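# Move a bottle from the tray into a carton cell

## Task

Take any one bottle out of the tray and set it into a cell of the carton that has nothing in it, then open the gripper so the bottle is released and stays there.

## Robot and tools

Robot: two six-joint arms, left_arm and right_arm, each ending in a parallel two-finger gripper with its own wrist camera. Each arm's joint order is waist, shoulder, elbow, wrist pitch, wrist yaw, wrist roll, followed by the gripper opening.

Frames: the scene frame has its origin at table-top height, halfway between the two nominal bases, with +z up, +x pointing out over the table, and left_arm on the +y side. These names do not match image left and right. The calibrated bases sit at left_arm (+0.047, +0.283, 0) m and right_arm (+0.005, -0.234, 0) m, each turned only slightly about z. Every hand position, orientation and wrist camera pose in a result is given in that arm's own base frame, not the scene frame. cam_high and the table use the scene frame. end_effector_position is in metres and marks the spot between the finger pads, roughly 1 cm behind the tips. The fingers point along the gripper's +z axis and open and close along its y axis. Reported hand poses can be off by a few centimetres, more so at long reach.

Row layout, shared by execute_actions and move: one flat list of 14 numbers, each in [-1, 1], covering both arms even when only one moves. Items 1-6 are left_arm joint offsets and item 7 is its opening. Items 8-13 are right_arm joint offsets and item 14 is its opening. Joint numbers are offsets, not poses. They are measured from the "Joint targets" line as it stands when the action or move begins. They are not measured from the previous row, so sending the same offset again moves the joint further. Scale: 1.0 equals 2.224 rad for waist, shoulder and elbow, and 8.485 rad for the three wrist joints. The opening number is absolute: +1 is fully open and -1 is shut. Putting 0 in the opening slot is a real command to close partway, so to leave a gripper alone, repeat its current command. Sending 0 for all of an arm's joints holds it at its Joint targets.

Joint ranges in rad: waist -2.618 to 3.054, shoulder 0.000 to 3.142, elbow 0.000 to 3.142, wrist pitch -1.571 to 1.571, wrist yaw -1.571 to 1.571, wrist roll -2.094 to 2.094. The true ends can differ from these by up to 0.059 rad. An action that pushes a joint more than 0.059 rad beyond its range is rejected for both arms. A badly formed first action rejects the whole call. "joint sent to its limit" means a joint was clipped at its end.

execute_actions(actions, cameras): actions is a list of actions. Each action is a list of up to 15 rows, and each row lasts one 1/30 s step. If fewer than 15 rows are given, the last row is held for the remaining steps. An empty list just returns the current state and images. cameras selects which images come back: leave it out or use ["all"] for every camera, or [] for none.

move(target, speed, blend, opening_speed, blocking, cameras): drives all joints together along a smooth path. target is either one 14-number row or a list of up to 15 rows, and every row is offset from the same starting Joint targets. speed is the peak rad/s of the joint with the farthest to go: 0.01 to 12.57, default 0.5, either one value or one per target. blend is a corner-rounding radius in rad, used with lists. opening_speed sets how fast the opening changes per second on the -1..+1 scale, minimum 0.2; use a low value when closing gently. blocking=false returns after about 0.5 s while the motion continues. Paths do not avoid obstacles or the other arm. The result adds a "move:" line with the outcome: done, off_target, moving, held or fault. It may also carry limits=held.

wait(seconds from 0 to 10) lets time pass while commands are held. stop() brakes a running move. zoom_image(camera, region=[x0,y0,x1,y1]) enlarges part of the latest image from cam_high, cam_left_wrist or cam_right_wrist. All three are 672x504, the region can be at most 504x504 px, and (0,0) is the top-left corner. read_manual gives the licence texts only. finished_scene ends the scene for good.

Reading results: Joint positions and Joint velocities have one block per arm, with the six joints in rad or rad/s and then the pad gap in m, where 0.094 m is fully open. "within noise" means the arm is still. grip_measured uses the same scale as the commanded opening. On a hard object it reads a little narrower than the object, and it keeps tracking the command even after contact. grip_effort_nm is the gripper motor's effort at the shaft, negative when closing, and has an offset. Joint torques include gravity, and the first three joints wrap at ±28 N m. "joint command not followed" means the clearance check altered that arm's targets. Tool commands shows the current gripper commands. Action results also list step readings. Wrist images can lag slightly behind the motion.

Limits and cautions: joint targets can run at most 0.339 rad (big joints) or 2.2 rad (wrist joints) ahead of the measured angles. Targets that would move the hand more than 200 mm are scaled back. To end a push against something, command targets back past the measured positions. Keep the two arms and their grippers from striking or squeezing each other, since that can fail the scene. Do not drop the bottle, let it go while it is still moving, slam it down, or knock anything off the table. A loose object may occasionally get a small nudge from outside. To release, command an opening well above grip_measured. Holding loads for a long time or staying stretched out heats the motors: MOTOR HOT appears at 75 °C, and an OVER-TEMPERATURE FAULT folds the arm away for the rest of the scene.

Each tool is called in YAML: its name, and indented under it one key for each argument.

## Session

execute_actions:
  actions: []

Scene clock: 0.00 s.
left_arm: end_effector_position=(+0.3514, -0.0088, +0.2015) grip_measured=+1.000 grip_effort_nm=n/a end_effector_quat_wxyz=(+0.459, +0.234, +0.853, -0.087) | right_arm: end_effector_position=(+0.3106, +0.0960, +0.3784) grip_measured=+1.000 grip_effort_nm=n/a end_effector_quat_wxyz=(+0.601, +0.021, +0.769, +0.215)
Joint positions: left_arm=[0.245 1.19 0.891 -0.429 0.561 0.524 0.094] | right_arm=[0.273 0.875 1.056 -0.367 -0.043 0.362 0.094]
Joint velocities: within noise
Joint torques (N m): no reading
Heat: left arm: 42 °C; right arm: 35 °C.
Joint targets: left_arm=[0.245 1.182 0.901 -0.430 0.568 0.524] | right_arm=[0.273 0.868 1.067 -0.362 -0.042 0.360]
Tool commands: left_gripper/opening=+1.0 right_gripper/opening=+1.0

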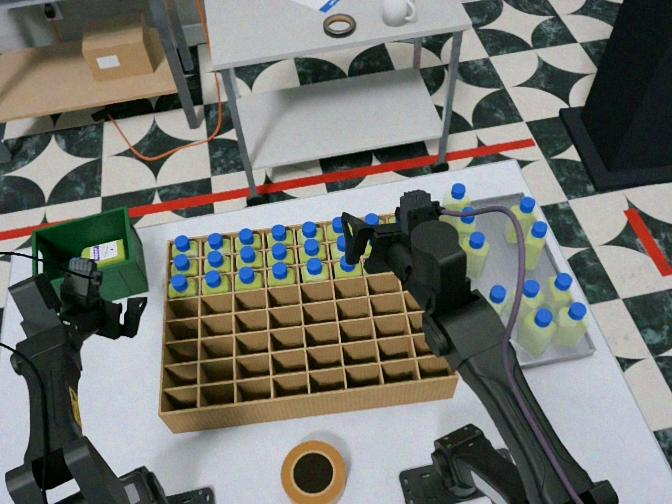

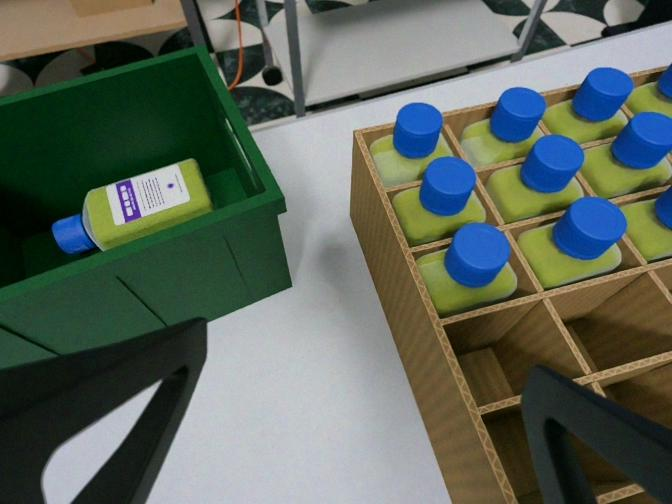

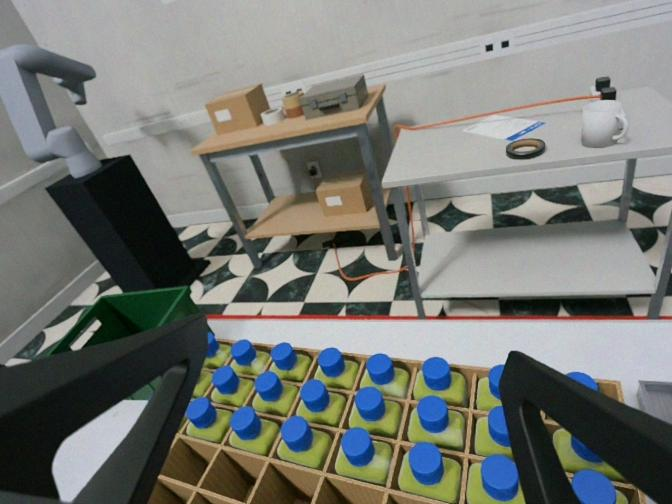

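zoom_image:
  camera: "cam_high"
  region: [400, 160, 640, 400]

zoom_image:
  camera: "cam_high"
  region: [150, 190, 480, 440]

Scaled by 2.100 from the camera's 672x504 image, which has a finer 960x720 frame.

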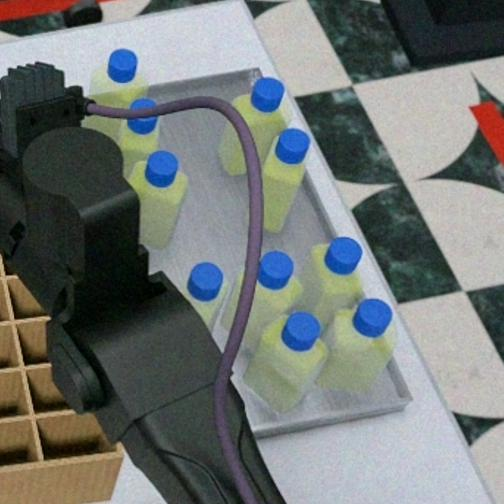

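Scaled by 1.527 from the camera's 672x504 image, which has a finer 960x720 frame.

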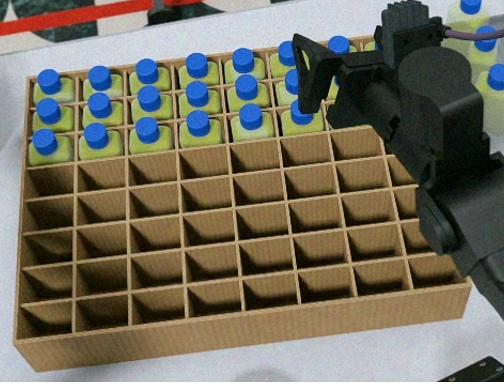

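move:
  target: [0,0,0,0,0,0,1,-0.3925,0.2612,0.2635,-0.0992,0.00495,-0.0424,1]
  speed: 1.0

Scene clock: 4.13 s.
left_arm: end_effector_position=(+0.3514, -0.0088, +0.2015) grip_measured=+1.000 grip_effort_nm=-0.002 end_effector_quat_wxyz=(+0.459, +0.234, +0.853, -0.087) | right_arm: end_effector_position=(+0.2872, -0.1942, +0.2712) grip_measured=+1.000 grip_effort_nm=-0.046 end_effector_quat_wxyz=(+0.261, +0.287, +0.919, -0.078)
Joint positions: left_arm=[0.245 1.19 0.891 -0.429 0.561 0.524 0.094] | right_arm=[-0.599 1.443 1.622 -1.199 -0.004 0.008 0.094]
Joint velocities: within noise
Joint torques (N m): left_arm=[-0.01 -5.12 9.16 1.69 0.21 0.01] | right_arm=[-0.08 -4.59 8.2 1.3 0.05 -0.1]
Heat: left arm: 43 °C; right arm: 37 °C.
Joint targets: left_arm=[0.245 1.182 0.901 -0.430 0.568 0.524] | right_arm=[-0.600 1.449 1.653 -1.204 0.000 0.000]
move: done
camera_calibration:
cam_right_wrist: T_world_to_cam=[[-0.449321, -0.893114, -0.0214033, -0.0306451], [-0.885316, 0.448352, -0.123271, 0.406216], [0.119691, -0.0364396, -0.992142, 0.341204], [0, 0, 0, 1]] pos_world=[0.305021, -0.197064, 0.387942]

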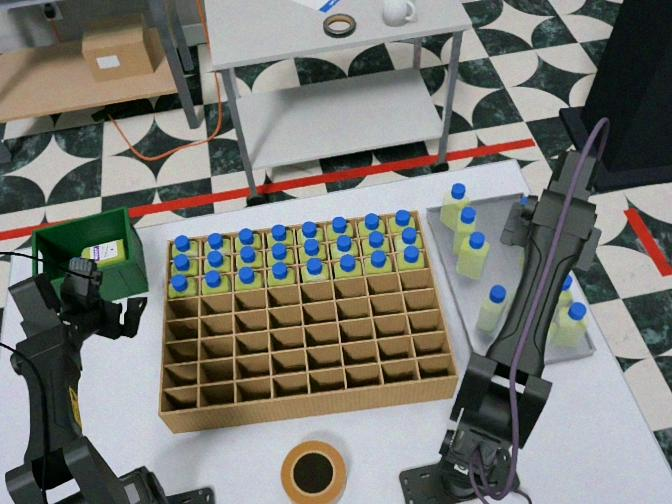

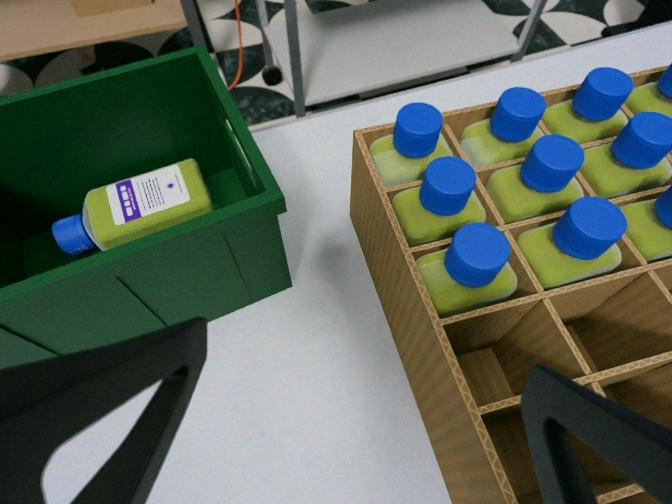

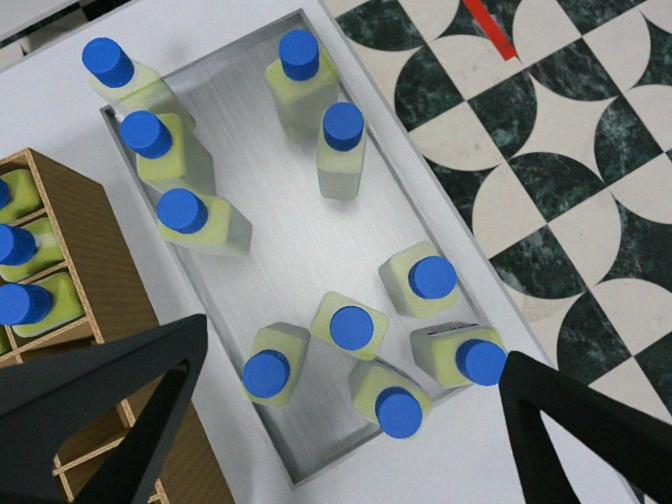

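zoom_image:
  camera: "cam_high"
  region: [300, 190, 480, 420]

zoom_image:
  camera: "cam_high"
  region: [150, 190, 330, 440]

zoom_image:
  camera: "cam_right_wrist"
  region: [220, 230, 520, 490]

zoom_image:
  camera: "cam_left_wrist"
  region: [350, 60, 672, 504]

Scaled by 2.191 from the camera's 672x504 image, which has a finer 960x720 frame.

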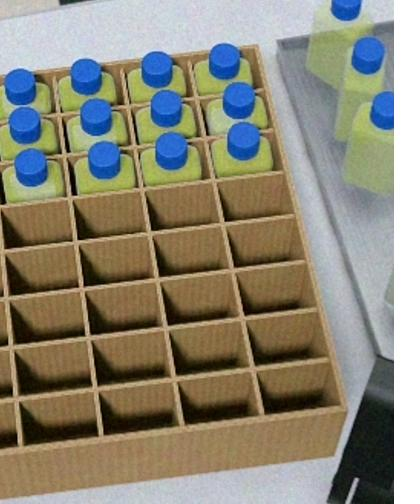

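Scaled by 2.016 from the camera's 672x504 image, which has a finer 960x720 frame.

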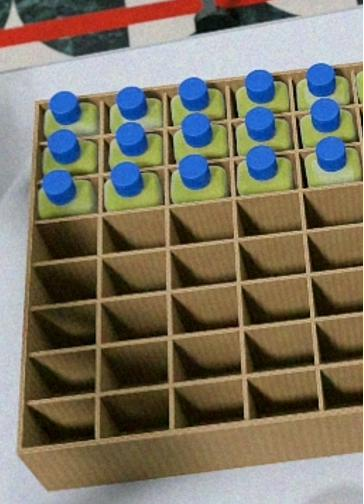

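Scaled by 1.680 from the camera's 672x504 image, which has a finer 960x720 frame.

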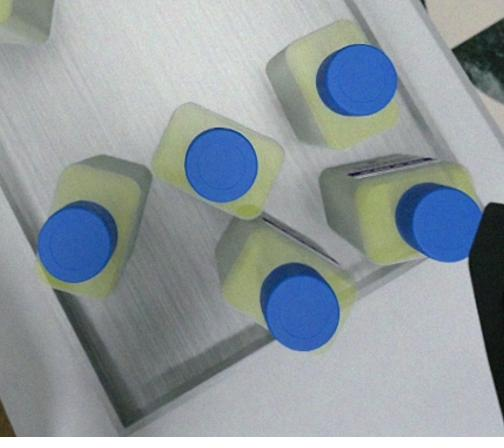

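Scaled by 1.135 from the camera's 672x504 image, which has a finer 960x720 frame.

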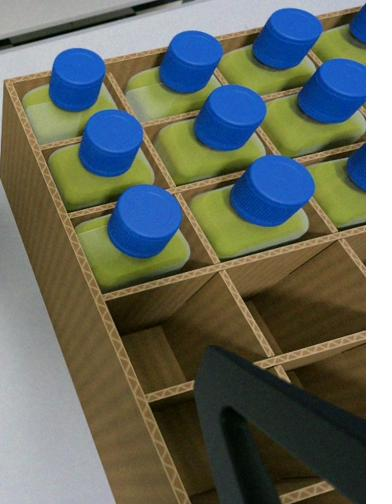

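zoom_image:
  camera: "cam_right_wrist"
  region: [230, 280, 450, 450]

zoom_image:
  camera: "cam_right_wrist"
  region: [70, 20, 290, 270]

Scaled by 2.291 from the camera's 672x504 image, which has a finer 960x720 frame.

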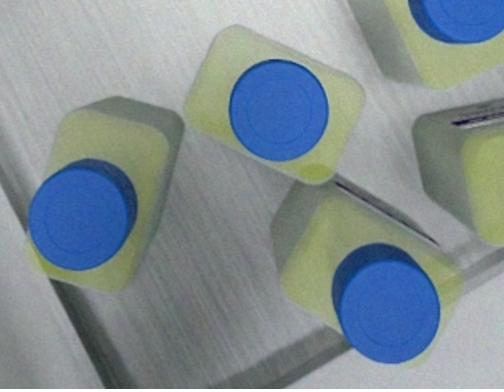

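Scaled by 2.016 from the camera's 672x504 image, which has a finer 960x720 frame.

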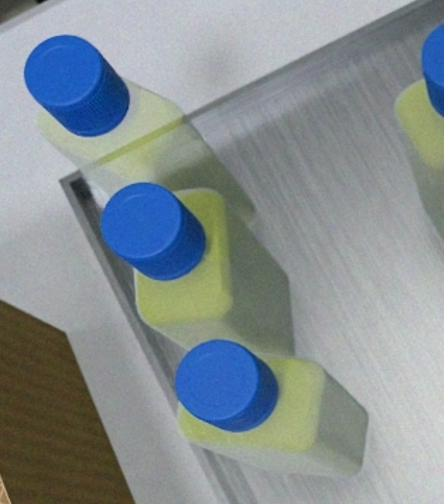

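move:
  target: [0,0,0,0,0,0,1,0.1288,0.1405,0.0528,0.0095,0,0,1]
  speed: 0.8
  cameras: ["cam_high","cam_right_wrist"]

Scene clock: 9.40 s.
left_arm: end_effector_position=(+0.3514, -0.0088, +0.2015) grip_measured=+1.000 grip_effort_nm=0.002 end_effector_quat_wxyz=(+0.459, +0.234, +0.853, -0.087) | right_arm: end_effector_position=(+0.3972, -0.1244, +0.2051) grip_measured=+1.000 grip_effort_nm=-0.046 end_effector_quat_wxyz=(+0.203, +0.152, +0.967, -0.030)
Joint positions: left_arm=[0.245 1.19 0.891 -0.429 0.561 0.524 0.094] | right_arm=[-0.307 1.762 1.741 -1.135 -0.002 0.005 0.094]
Joint velocities: within noise
Joint torques (N m): left_arm=[-0.02 -5.12 9.14 1.71 0.24 -0.02] | right_arm=[-0.57 -8.58 8.2 1.26 0.05 -0.08]
Heat: left arm: 43 °C; right arm: 37 °C.
Joint targets: left_arm=[0.245 1.182 0.901 -0.430 0.568 0.524] | right_arm=[-0.313 1.761 1.771 -1.123 0.000 0.000]
move: done
camera_calibration:
cam_right_wrist: T_world_to_cam=[[-0.175396, -0.983792, -0.0372853, -0.0372274], [-0.984483, 0.175058, 0.0121732, 0.441683], [-0.00544883, 0.0388418, -0.999231, 0.32548], [0, 0, 0, 1]] pos_world=[0.430073, -0.126586, 0.318465]
Images, in order (width x height): cam_high 672x504, cam_right_wrist 672x504.

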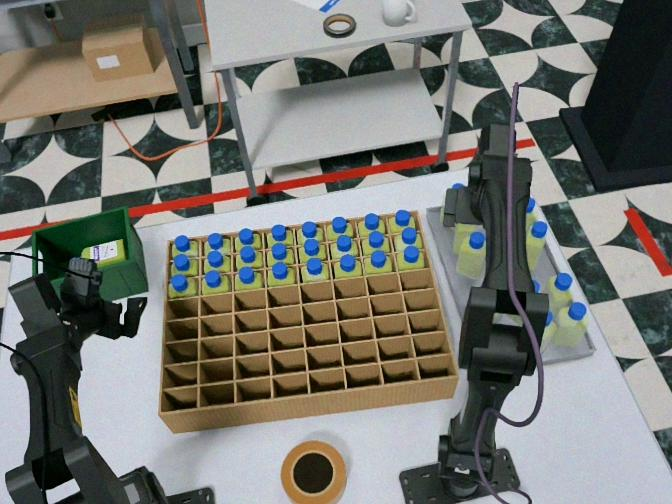

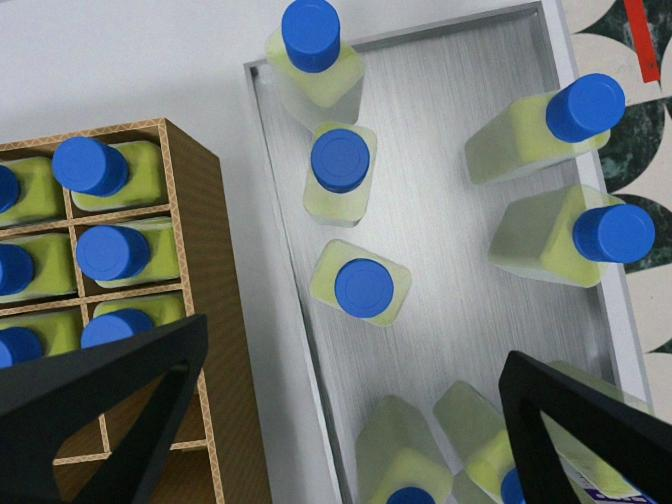

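zoom_image:
  camera: "cam_right_wrist"
  region: [290, 220, 430, 340]

zoom_image:
  camera: "cam_right_wrist"
  region: [0, 100, 280, 504]

Scaled by 3.600 from the camera's 672x504 image, which has a finer 960x720 frame.

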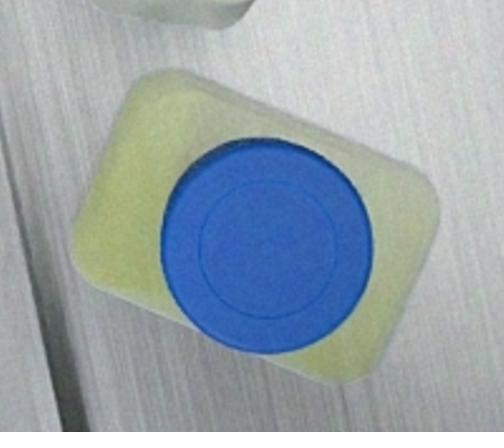

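Scaled by 1.248 from the camera's 672x504 image, which has a finer 960x720 frame.

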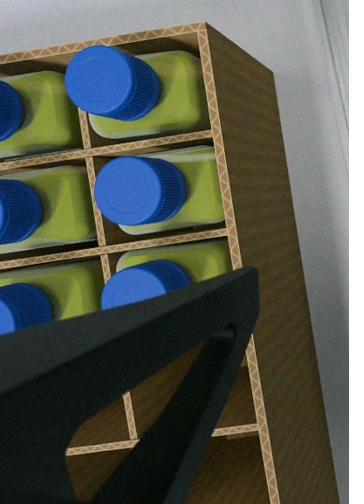

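move:
  target: [0,0,0,0,0,0,1,-0.0027,0.0126,-0.1412,0.03995,0,0,1]
  speed: 0.4
  cameras: ["cam_high","cam_right_wrist"]

Scene clock: 12.80 s.
left_arm: end_effector_position=(+0.3514, -0.0088, +0.2015) grip_measured=+1.000 grip_effort_nm=0.002 end_effector_quat_wxyz=(+0.459, +0.234, +0.853, -0.087) | right_arm: end_effector_position=(+0.4142, -0.1319, +0.1352) grip_measured=+1.000 grip_effort_nm=-0.042 end_effector_quat_wxyz=(+0.223, +0.153, +0.962, -0.033)
Joint positions: left_arm=[0.245 1.19 0.891 -0.429 0.561 0.524 0.094] | right_arm=[-0.312 1.777 1.463 -0.802 -0.002 0.005 0.094]
Joint velocities: within noise
Joint torques (N m): left_arm=[0.01 -5.09 9.21 1.69 0.22 0] | right_arm=[-0.7 -7.86 5.42 1.37 0.05 -0.09]
Heat: left arm: 43 °C; right arm: 37 °C.
Joint targets: left_arm=[0.245 1.182 0.901 -0.430 0.568 0.524] | right_arm=[-0.320 1.789 1.457 -0.784 0.000 0.000]
move: done
camera_calibration:
cam_right_wrist: T_world_to_cam=[[-0.178495, -0.983421, -0.0319773, -0.0435544], [-0.983366, 0.179407, -0.028373, 0.46628], [0.0336395, 0.026381, -0.999086, 0.238211], [0, 0, 0, 1]] pos_world=[0.442736, -0.13277, 0.24983]
Images, in order (width x height): cam_high 672x504, cam_right_wrist 672x504.

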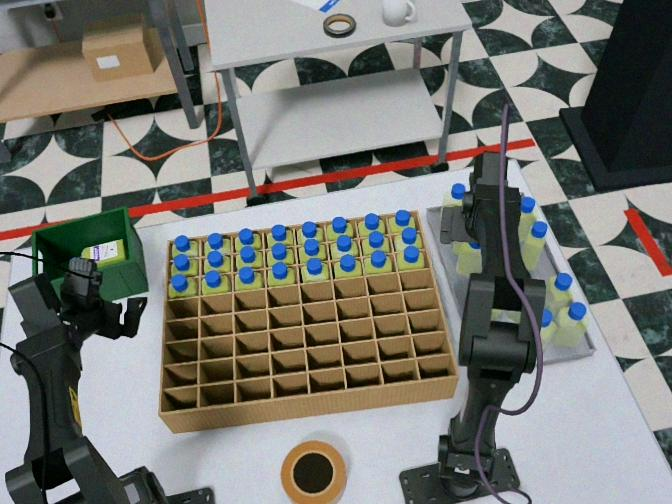

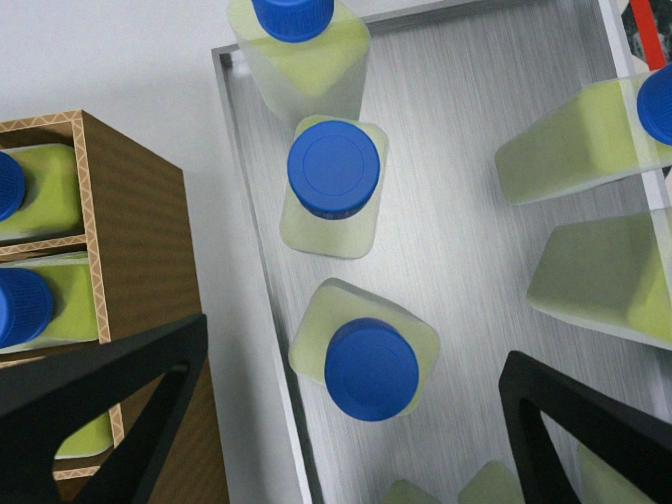

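zoom_image:
  camera: "cam_right_wrist"
  region: [200, 0, 450, 270]

zoom_image:
  camera: "cam_right_wrist"
  region: [270, 250, 672, 504]

Scaled by 1.867 from the camera's 672x504 image, which has a finer 960x720 frame.

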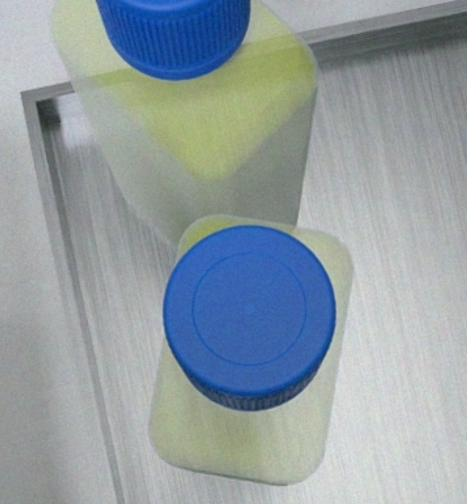

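Scaled by 1.254 from the camera's 672x504 image, which has a finer 960x720 frame.

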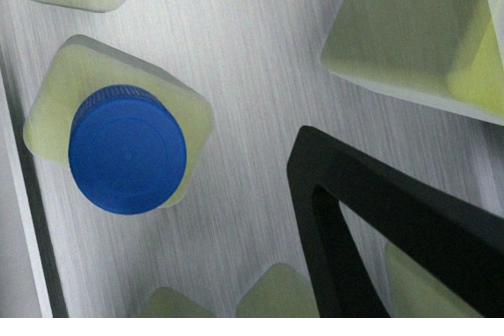

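move:
  target: [0,0,0,0,0,0,1,-0.0052,0,-0.0283,0.0058,0,0,1]
  speed: 0.2
  cameras: ["cam_right_wrist"]

Scene clock: 15.63 s.
left_arm: end_effector_position=(+0.3514, -0.0088, +0.2015) grip_measured=+1.000 grip_effort_nm=-0.002 end_effector_quat_wxyz=(+0.459, +0.234, +0.853, -0.087) | right_arm: end_effector_position=(+0.4087, -0.1356, +0.1188) grip_measured=+1.000 grip_effort_nm=-0.037 end_effector_quat_wxyz=(+0.217, +0.159, +0.962, -0.034)
Joint positions: left_arm=[0.245 1.19 0.891 -0.429 0.561 0.524 0.094] | right_arm=[-0.324 1.777 1.403 -0.753 -0.002 0.005 0.094]
Joint velocities: within noise
Joint torques (N m): left_arm=[-0.06 -5.11 9.2 1.72 0.24 -0.01] | right_arm=[-0.62 -7.82 5.16 1.36 0.04 -0.09]
Heat: left arm: 43 °C; right arm: 36 °C.
Joint targets: left_arm=[0.245 1.182 0.901 -0.430 0.568 0.524] | right_arm=[-0.331 1.789 1.394 -0.735 0.000 0.000]
move: done
camera_calibration:
cam_right_wrist: T_world_to_cam=[[-0.19087, -0.981042, -0.0335423, -0.0431747], [-0.981343, 0.19151, -0.0170091, 0.460432], [0.0231103, 0.02967, -0.999293, 0.226917], [0, 0, 0, 1]] pos_world=[0.438357, -0.137266, 0.23314]
Images, in order (width x height): cam_right_wrist 672x504.

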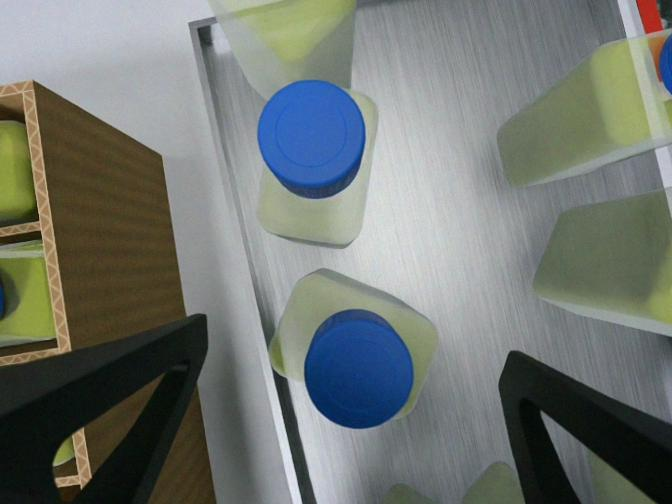

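move:
  target: [0,0,0,0,0,0,1,0,0,0,0,0,0,-0.6]
  opening_speed: 0.8
  cameras: ["cam_right_wrist"]

Scene clock: 18.07 s.
left_arm: end_effector_position=(+0.3514, -0.0088, +0.2015) grip_measured=+1.000 grip_effort_nm=0.002 end_effector_quat_wxyz=(+0.459, +0.234, +0.853, -0.087) | right_arm: end_effector_position=(+0.4089, -0.1357, +0.1190) grip_measured=-0.380 grip_effort_nm=-1.053 end_effector_quat_wxyz=(+0.218, +0.159, +0.962, -0.034)
Joint positions: left_arm=[0.245 1.19 0.891 -0.429 0.561 0.524 0.094] | right_arm=[-0.324 1.777 1.403 -0.752 -0.002 0.005 0.029]
Joint velocities: within noise
Joint torques (N m): left_arm=[0.02 -5.12 9.1 1.69 0.24 -0.01] | right_arm=[-0.62 -7.82 5.18 1.34 0.04 -0.09]
Heat: left arm: 43 °C; right arm: 36 °C.
Joint targets: left_arm=[0.245 1.182 0.901 -0.430 0.568 0.524] | right_arm=[-0.331 1.789 1.394 -0.735 0.000 0.000]
move: done
camera_calibration:
cam_right_wrist: T_world_to_cam=[[-0.190558, -0.981117, -0.0331356, -0.0433938], [-0.98138, 0.191221, -0.0181087, 0.460764], [0.024103, 0.0290679, -0.999287, 0.226494], [0, 0, 0, 1]] pos_world=[0.438456, -0.137266, 0.233239]
Images, in order (width x height): cam_right_wrist 672x504.

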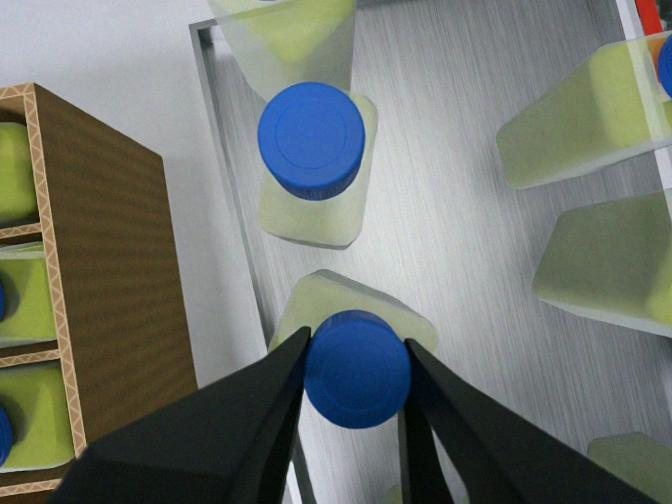

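move:
  target:
    - [0,0,0,0,0,0,1,0,-0.0094,0.0427,-0.0119,0,0,-0.6]
    - [0,0,0,0,0,0,1,0,-0.0126,0.0953,-0.0259,0,0,-0.6]
    - [0,0,0,0,0,0,1,0,-0.004,0.1691,-0.0429,0,0,-0.6]
    - [0,0,0,0,0,0,1,0,0.0148,0.2581,-0.0612,0,0,-0.6]
  speed: [0.15,0.3,0.4,0.4]
  blend: [0.02,0.02,0.02,0]

Scene clock: 21.43 s.
left_arm: end_effector_position=(+0.3514, -0.0088, +0.2015) grip_measured=+1.000 grip_effort_nm=-0.007 end_effector_quat_wxyz=(+0.459, +0.234, +0.853, -0.087) | right_arm: end_effector_position=(+0.3993, -0.1325, +0.2383) grip_measured=-0.380 grip_effort_nm=-1.062 end_effector_quat_wxyz=(+0.209, +0.160, +0.964, -0.032)
Joint positions: left_arm=[0.245 1.19 0.891 -0.429 0.561 0.524 0.094] | right_arm=[-0.324 1.809 1.931 -1.267 -0.002 0.005 0.029]
Joint velocities: within noise
Joint torques (N m): left_arm=[-0.03 -5.12 9.11 1.71 0.24 -0.02] | right_arm=[-0.64 -7.56 8.57 1.26 0.04 -0.09]
Heat: left arm: 43 °C; right arm: 36 °C.
Joint targets: left_arm=[0.245 1.182 0.901 -0.430 0.568 0.524] | right_arm=[-0.331 1.822 1.968 -1.254 0.000 0.000]
move: off_target (right_arm); right_arm: the elbow is farthest, 0.037 rad from its target
camera_calibration:
cam_right_wrist: T_world_to_cam=[[-0.191127, -0.980919, -0.0356037, -0.037314], [-0.981542, 0.191245, 0.000102228, 0.44866], [0.00670877, 0.0349661, -0.999366, 0.353653], [0, 0, 0, 1]] pos_world=[0.430874, -0.134772, 0.352055]

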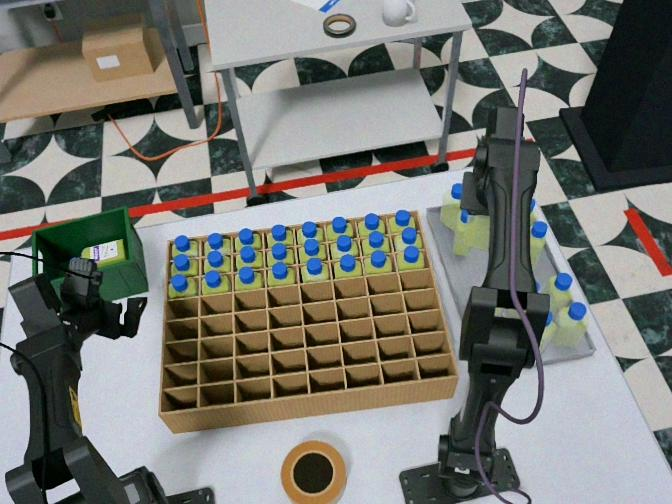

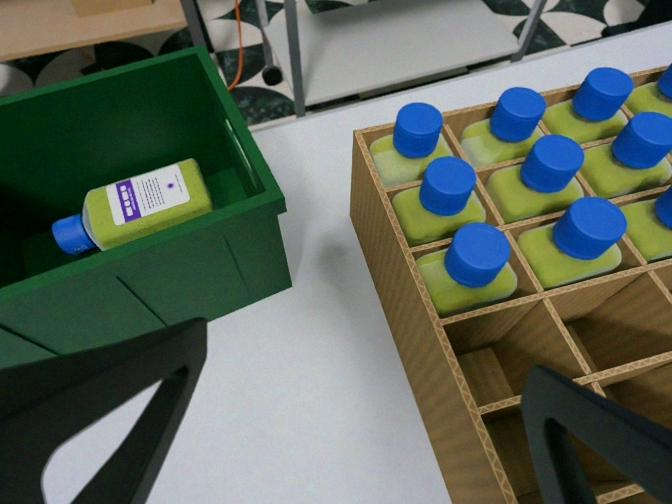

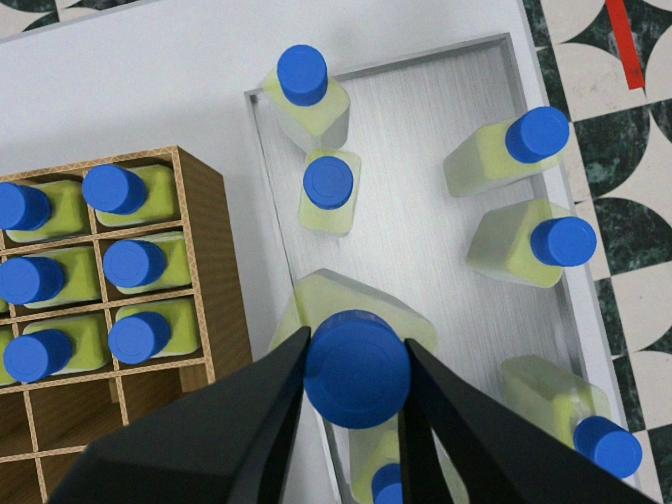

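move:
  target:
    - [0,0,0,0,0,0,1,0.049,-0.1277,-0.1317,-0.0007,0,0,-0.6]
    - [0,0,0,0,0,0,1,0.2419,-0.1745,-0.1736,-0.00165,0,0,-0.6]
  speed: [0.35,0.45]
  blend: [0.04,0]
  cameras: ["cam_high","cam_right_wrist"]

Scene clock: 24.90 s.
left_arm: end_effector_position=(+0.3514, -0.0088, +0.2015) grip_measured=+1.000 grip_effort_nm=-0.002 end_effector_quat_wxyz=(+0.459, +0.234, +0.853, -0.087) | right_arm: end_effector_position=(+0.3208, +0.0688, +0.2404) grip_measured=-0.380 grip_effort_nm=-1.067 end_effector_quat_wxyz=(+0.199, -0.099, +0.975, +0.023)
Joint positions: left_arm=[0.245 1.19 0.891 -0.429 0.561 0.524 0.094] | right_arm=[0.206 1.472 1.587 -1.281 -0.004 0.005 0.029]
Joint velocities: within noise
Joint torques (N m): left_arm=[-0.09 -5.11 9.2 1.7 0.23 0.02] | right_arm=[0.09 -9.01 5.09 1.22 0.05 -0.09]
Heat: left arm: 43 °C; right arm: 36 °C.
Joint targets: left_arm=[0.245 1.182 0.901 -0.430 0.568 0.524] | right_arm=[0.207 1.434 1.582 -1.268 0.000 0.000]
move: off_target (right_arm); right_arm: the shoulder is farthest, 0.038 rad from its target
camera_calibration:
cam_right_wrist: T_world_to_cam=[[0.330452, -0.942994, -0.0395474, -0.0237708], [-0.943221, -0.331448, 0.0218381, 0.351555], [-0.0337011, 0.0300855, -0.998979, 0.362461], [0, 0, 0, 1]] pos_world=[0.351665, 0.0832015, 0.353474]
Images, in order (width x height): cam_high 672x504, cam_right_wrist 672x504.

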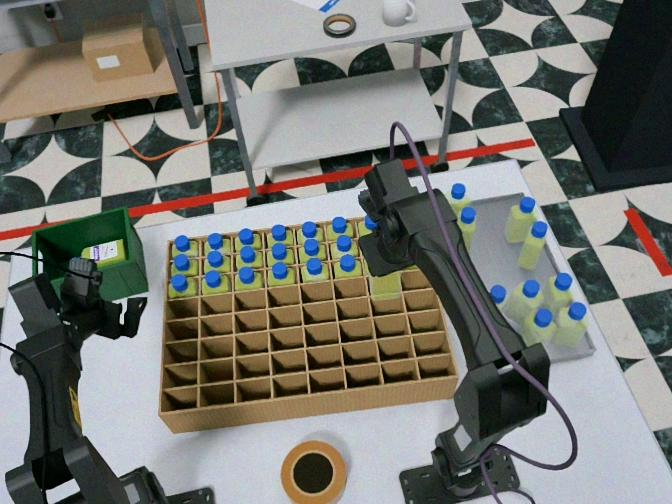

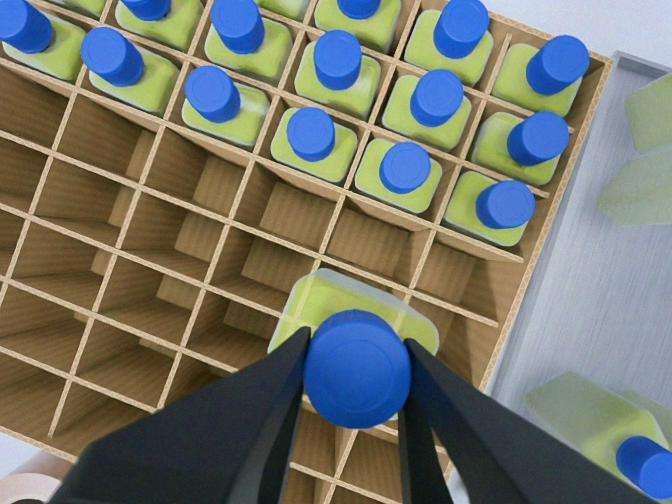

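zoom_image:
  camera: "cam_right_wrist"
  region: [200, 180, 540, 504]

zoom_image:
  camera: "cam_high"
  region: [310, 190, 480, 340]

Scaled by 1.482 from the camera's 672x504 image, which has a finer 960x720 frame.

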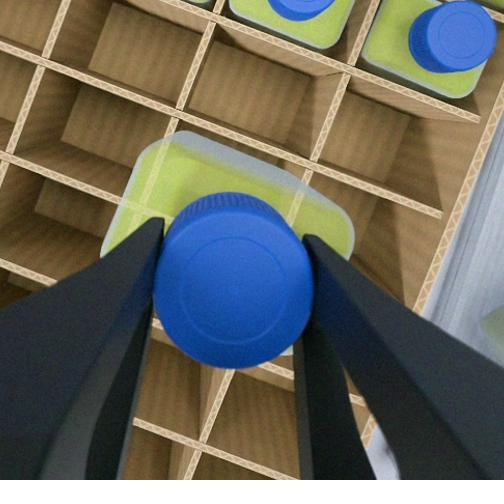

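Scaled by 2.965 from the camera's 672x504 image, which has a finer 960x720 frame.

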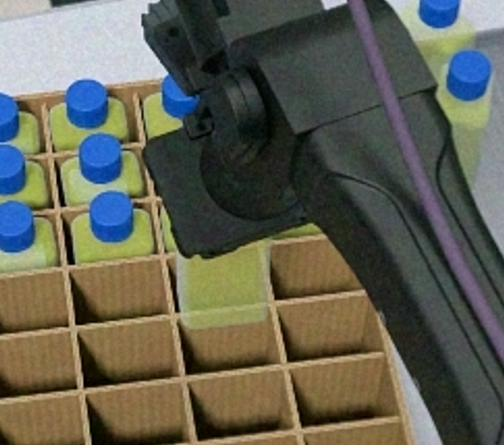

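zoom_image:
  camera: "cam_right_wrist"
  region: [0, 40, 200, 240]

zoom_image:
  camera: "cam_right_wrist"
  region: [200, 130, 360, 290]

zoom_image:
  camera: "cam_right_wrist"
  region: [380, 180, 560, 360]

zoom_image:
  camera: "cam_right_wrist"
  region: [250, 250, 460, 460]

Scaled by 2.520 from the camera's 672x504 image, which has a finer 960x720 frame.

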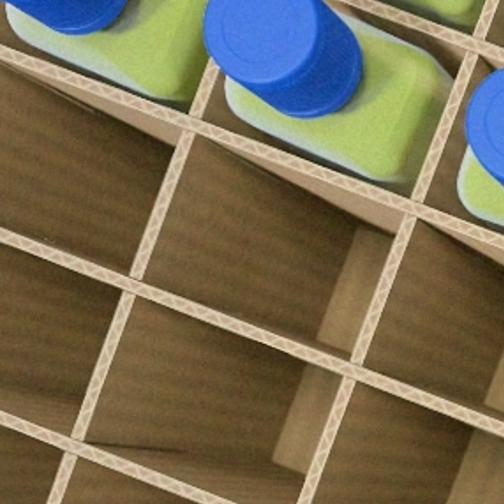

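Scaled by 3.150 from the camera's 672x504 image, which has a finer 960x720 frame.

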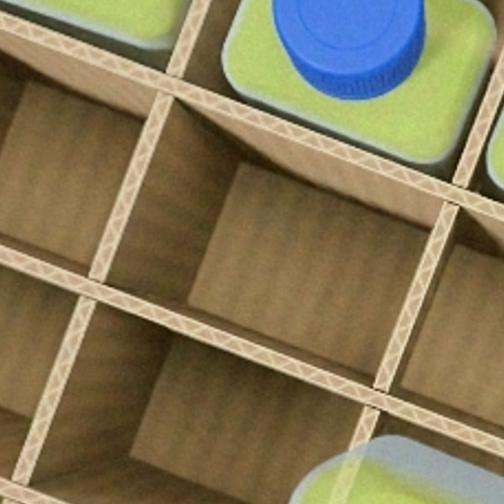

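Scaled by 2.800 from the camera's 672x504 image, which has a finer 960x720 frame.

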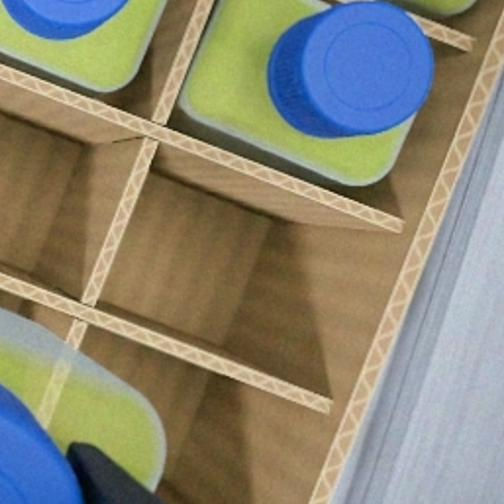

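Scaled by 2.400 from the camera's 672x504 image, which has a finer 960x720 frame.

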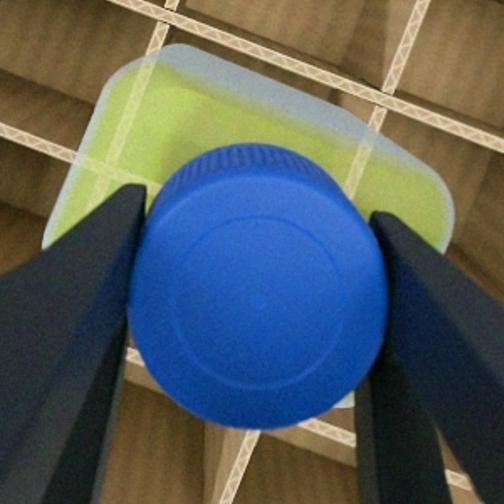

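zoom_image:
  camera: "cam_right_wrist"
  region: [472, 304, 672, 504]

zoom_image:
  camera: "cam_right_wrist"
  region: [0, 0, 200, 130]

Scaled by 2.520 from the camera's 672x504 image, which has a finer 960x720 frame.

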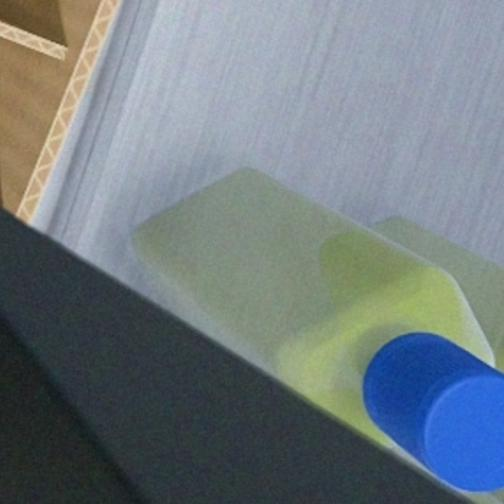

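Scaled by 2.520 from the camera's 672x504 image, which has a finer 960x720 frame.

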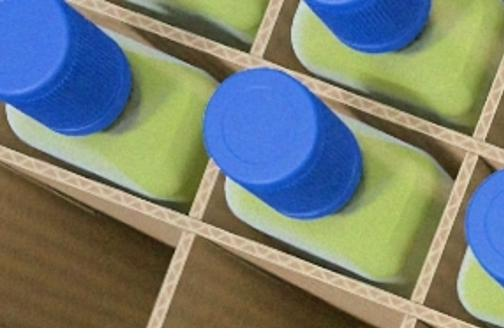

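zoom_image:
  camera: "cam_high"
  region: [350, 240, 450, 340]

Scaled by 5.040 from the camera's 672x504 image, which has a finer 960x720 frame.

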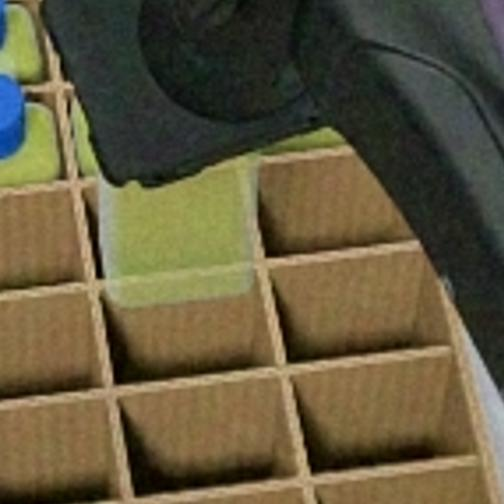

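zoom_image:
  camera: "cam_right_wrist"
  region: [240, 140, 340, 240]

zoom_image:
  camera: "cam_right_wrist"
  region: [0, 200, 240, 440]

zoom_image:
  camera: "cam_right_wrist"
  region: [270, 400, 390, 504]

Scaled by 5.040 from the camera's 672x504 image, which has a finer 960x720 frame.

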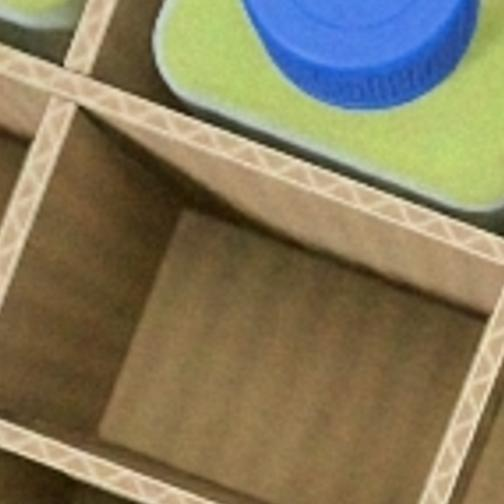

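Scaled by 2.100 from the camera's 672x504 image, which has a finer 960x720 frame.

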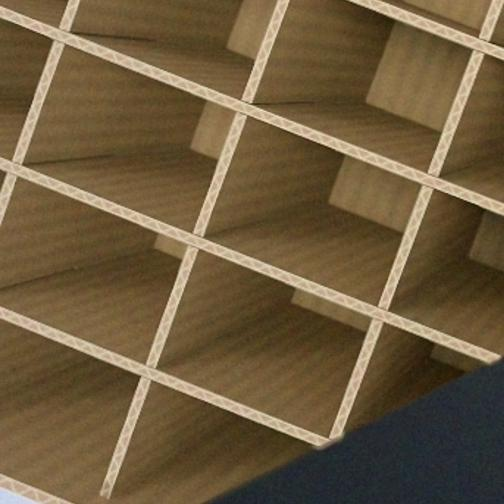

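Scaled by 4.200 from the camera's 672x504 image, which has a finer 960x720 frame.

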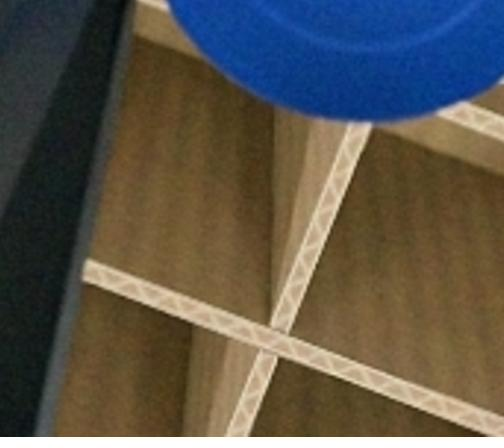

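move:
  target: [0,0,0,0,0,0,1,-0.0094,-0.0254,-0.0405,0.0086,0,-0.0029,-0.6]
  speed: 0.2
  cameras: ["cam_high","cam_right_wrist"]

zoom_image:
  camera: "cam_high"
  region: [350, 240, 450, 340]

zoom_image:
  camera: "cam_right_wrist"
  region: [250, 180, 500, 430]

Scene clock: 33.77 s.
left_arm: end_effector_position=(+0.3514, -0.0088, +0.2015) grip_measured=+1.000 grip_effort_nm=-0.002 end_effector_quat_wxyz=(+0.459, +0.234, +0.853, -0.087) | right_arm: end_effector_position=(+0.3142, +0.0631, +0.2328) grip_measured=-0.380 grip_effort_nm=-1.053 end_effector_quat_wxyz=(+0.210, -0.102, +0.972, +0.021)
Joint positions: left_arm=[0.245 1.19 0.891 -0.429 0.561 0.524 0.094] | right_arm=[0.193 1.414 1.496 -1.228 -0.004 -0.015 0.029]
Joint velocities: within noise
Joint torques (N m): left_arm=[-0.06 -5.11 9.21 1.69 0.22 -0.02] | right_arm=[-0.61 -8.42 5.2 1.5 0.06 -0.12]
Heat: left arm: 43 °C; right arm: 36 °C.
Joint targets: left_arm=[0.245 1.182 0.901 -0.430 0.568 0.524] | right_arm=[0.186 1.377 1.492 -1.195 0.000 -0.024]
move: off_target (right_arm); right_arm: the shoulder is farthest, 0.037 rad from its target
camera_calibration:
cam_right_wrist: T_world_to_cam=[[0.336155, -0.941369, -0.0287049, -0.0316464], [-0.94173, -0.33636, 0.00248569, 0.347894], [-0.0119951, 0.0261967, -0.999585, 0.34837], [0, 0, 0, 1]] pos_world=[0.342439, 0.0781005, 0.346452]
Images, in order (width x height): cam_high 672x504, cam_right_wrist 672x504.

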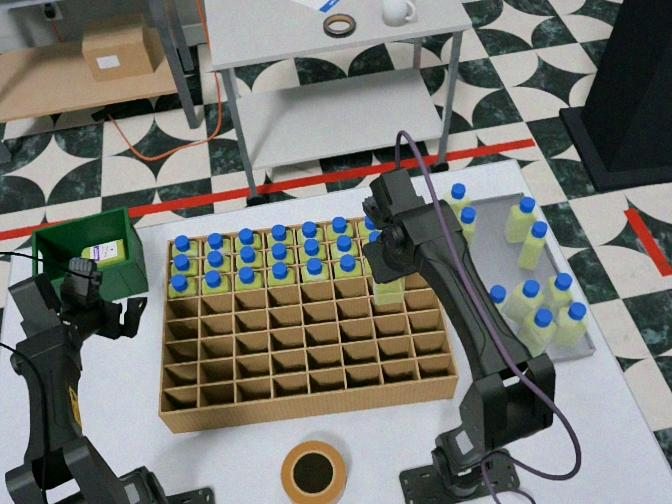

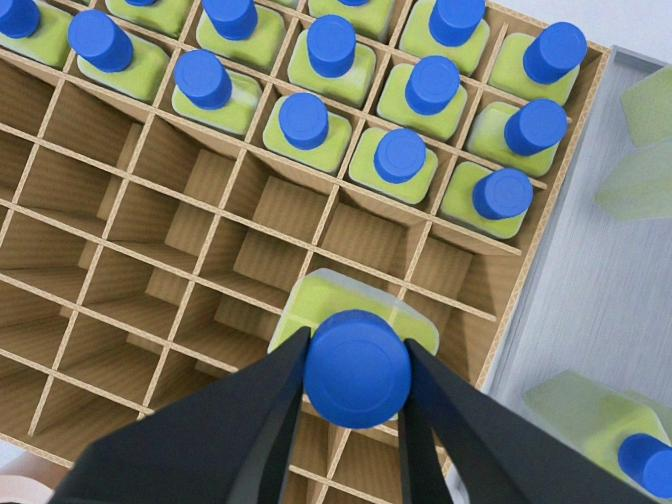

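Scaled by 5.040 from the camera's 672x504 image, which has a finer 960x720 frame.

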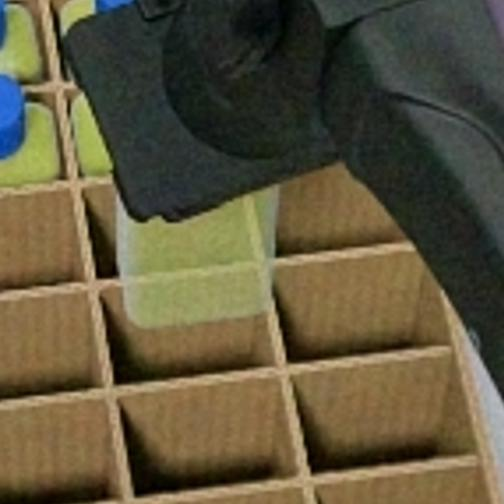

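Scaled by 2.016 from the camera's 672x504 image, which has a finer 960x720 frame.

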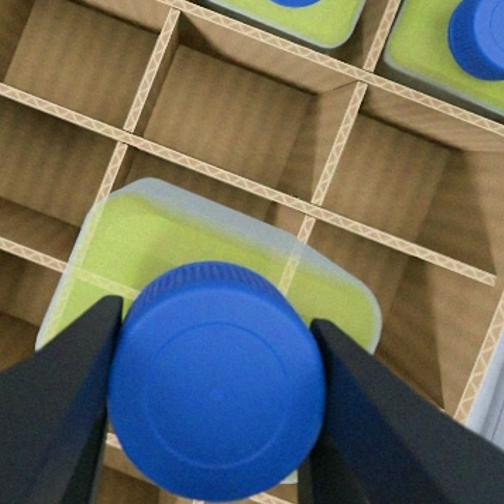

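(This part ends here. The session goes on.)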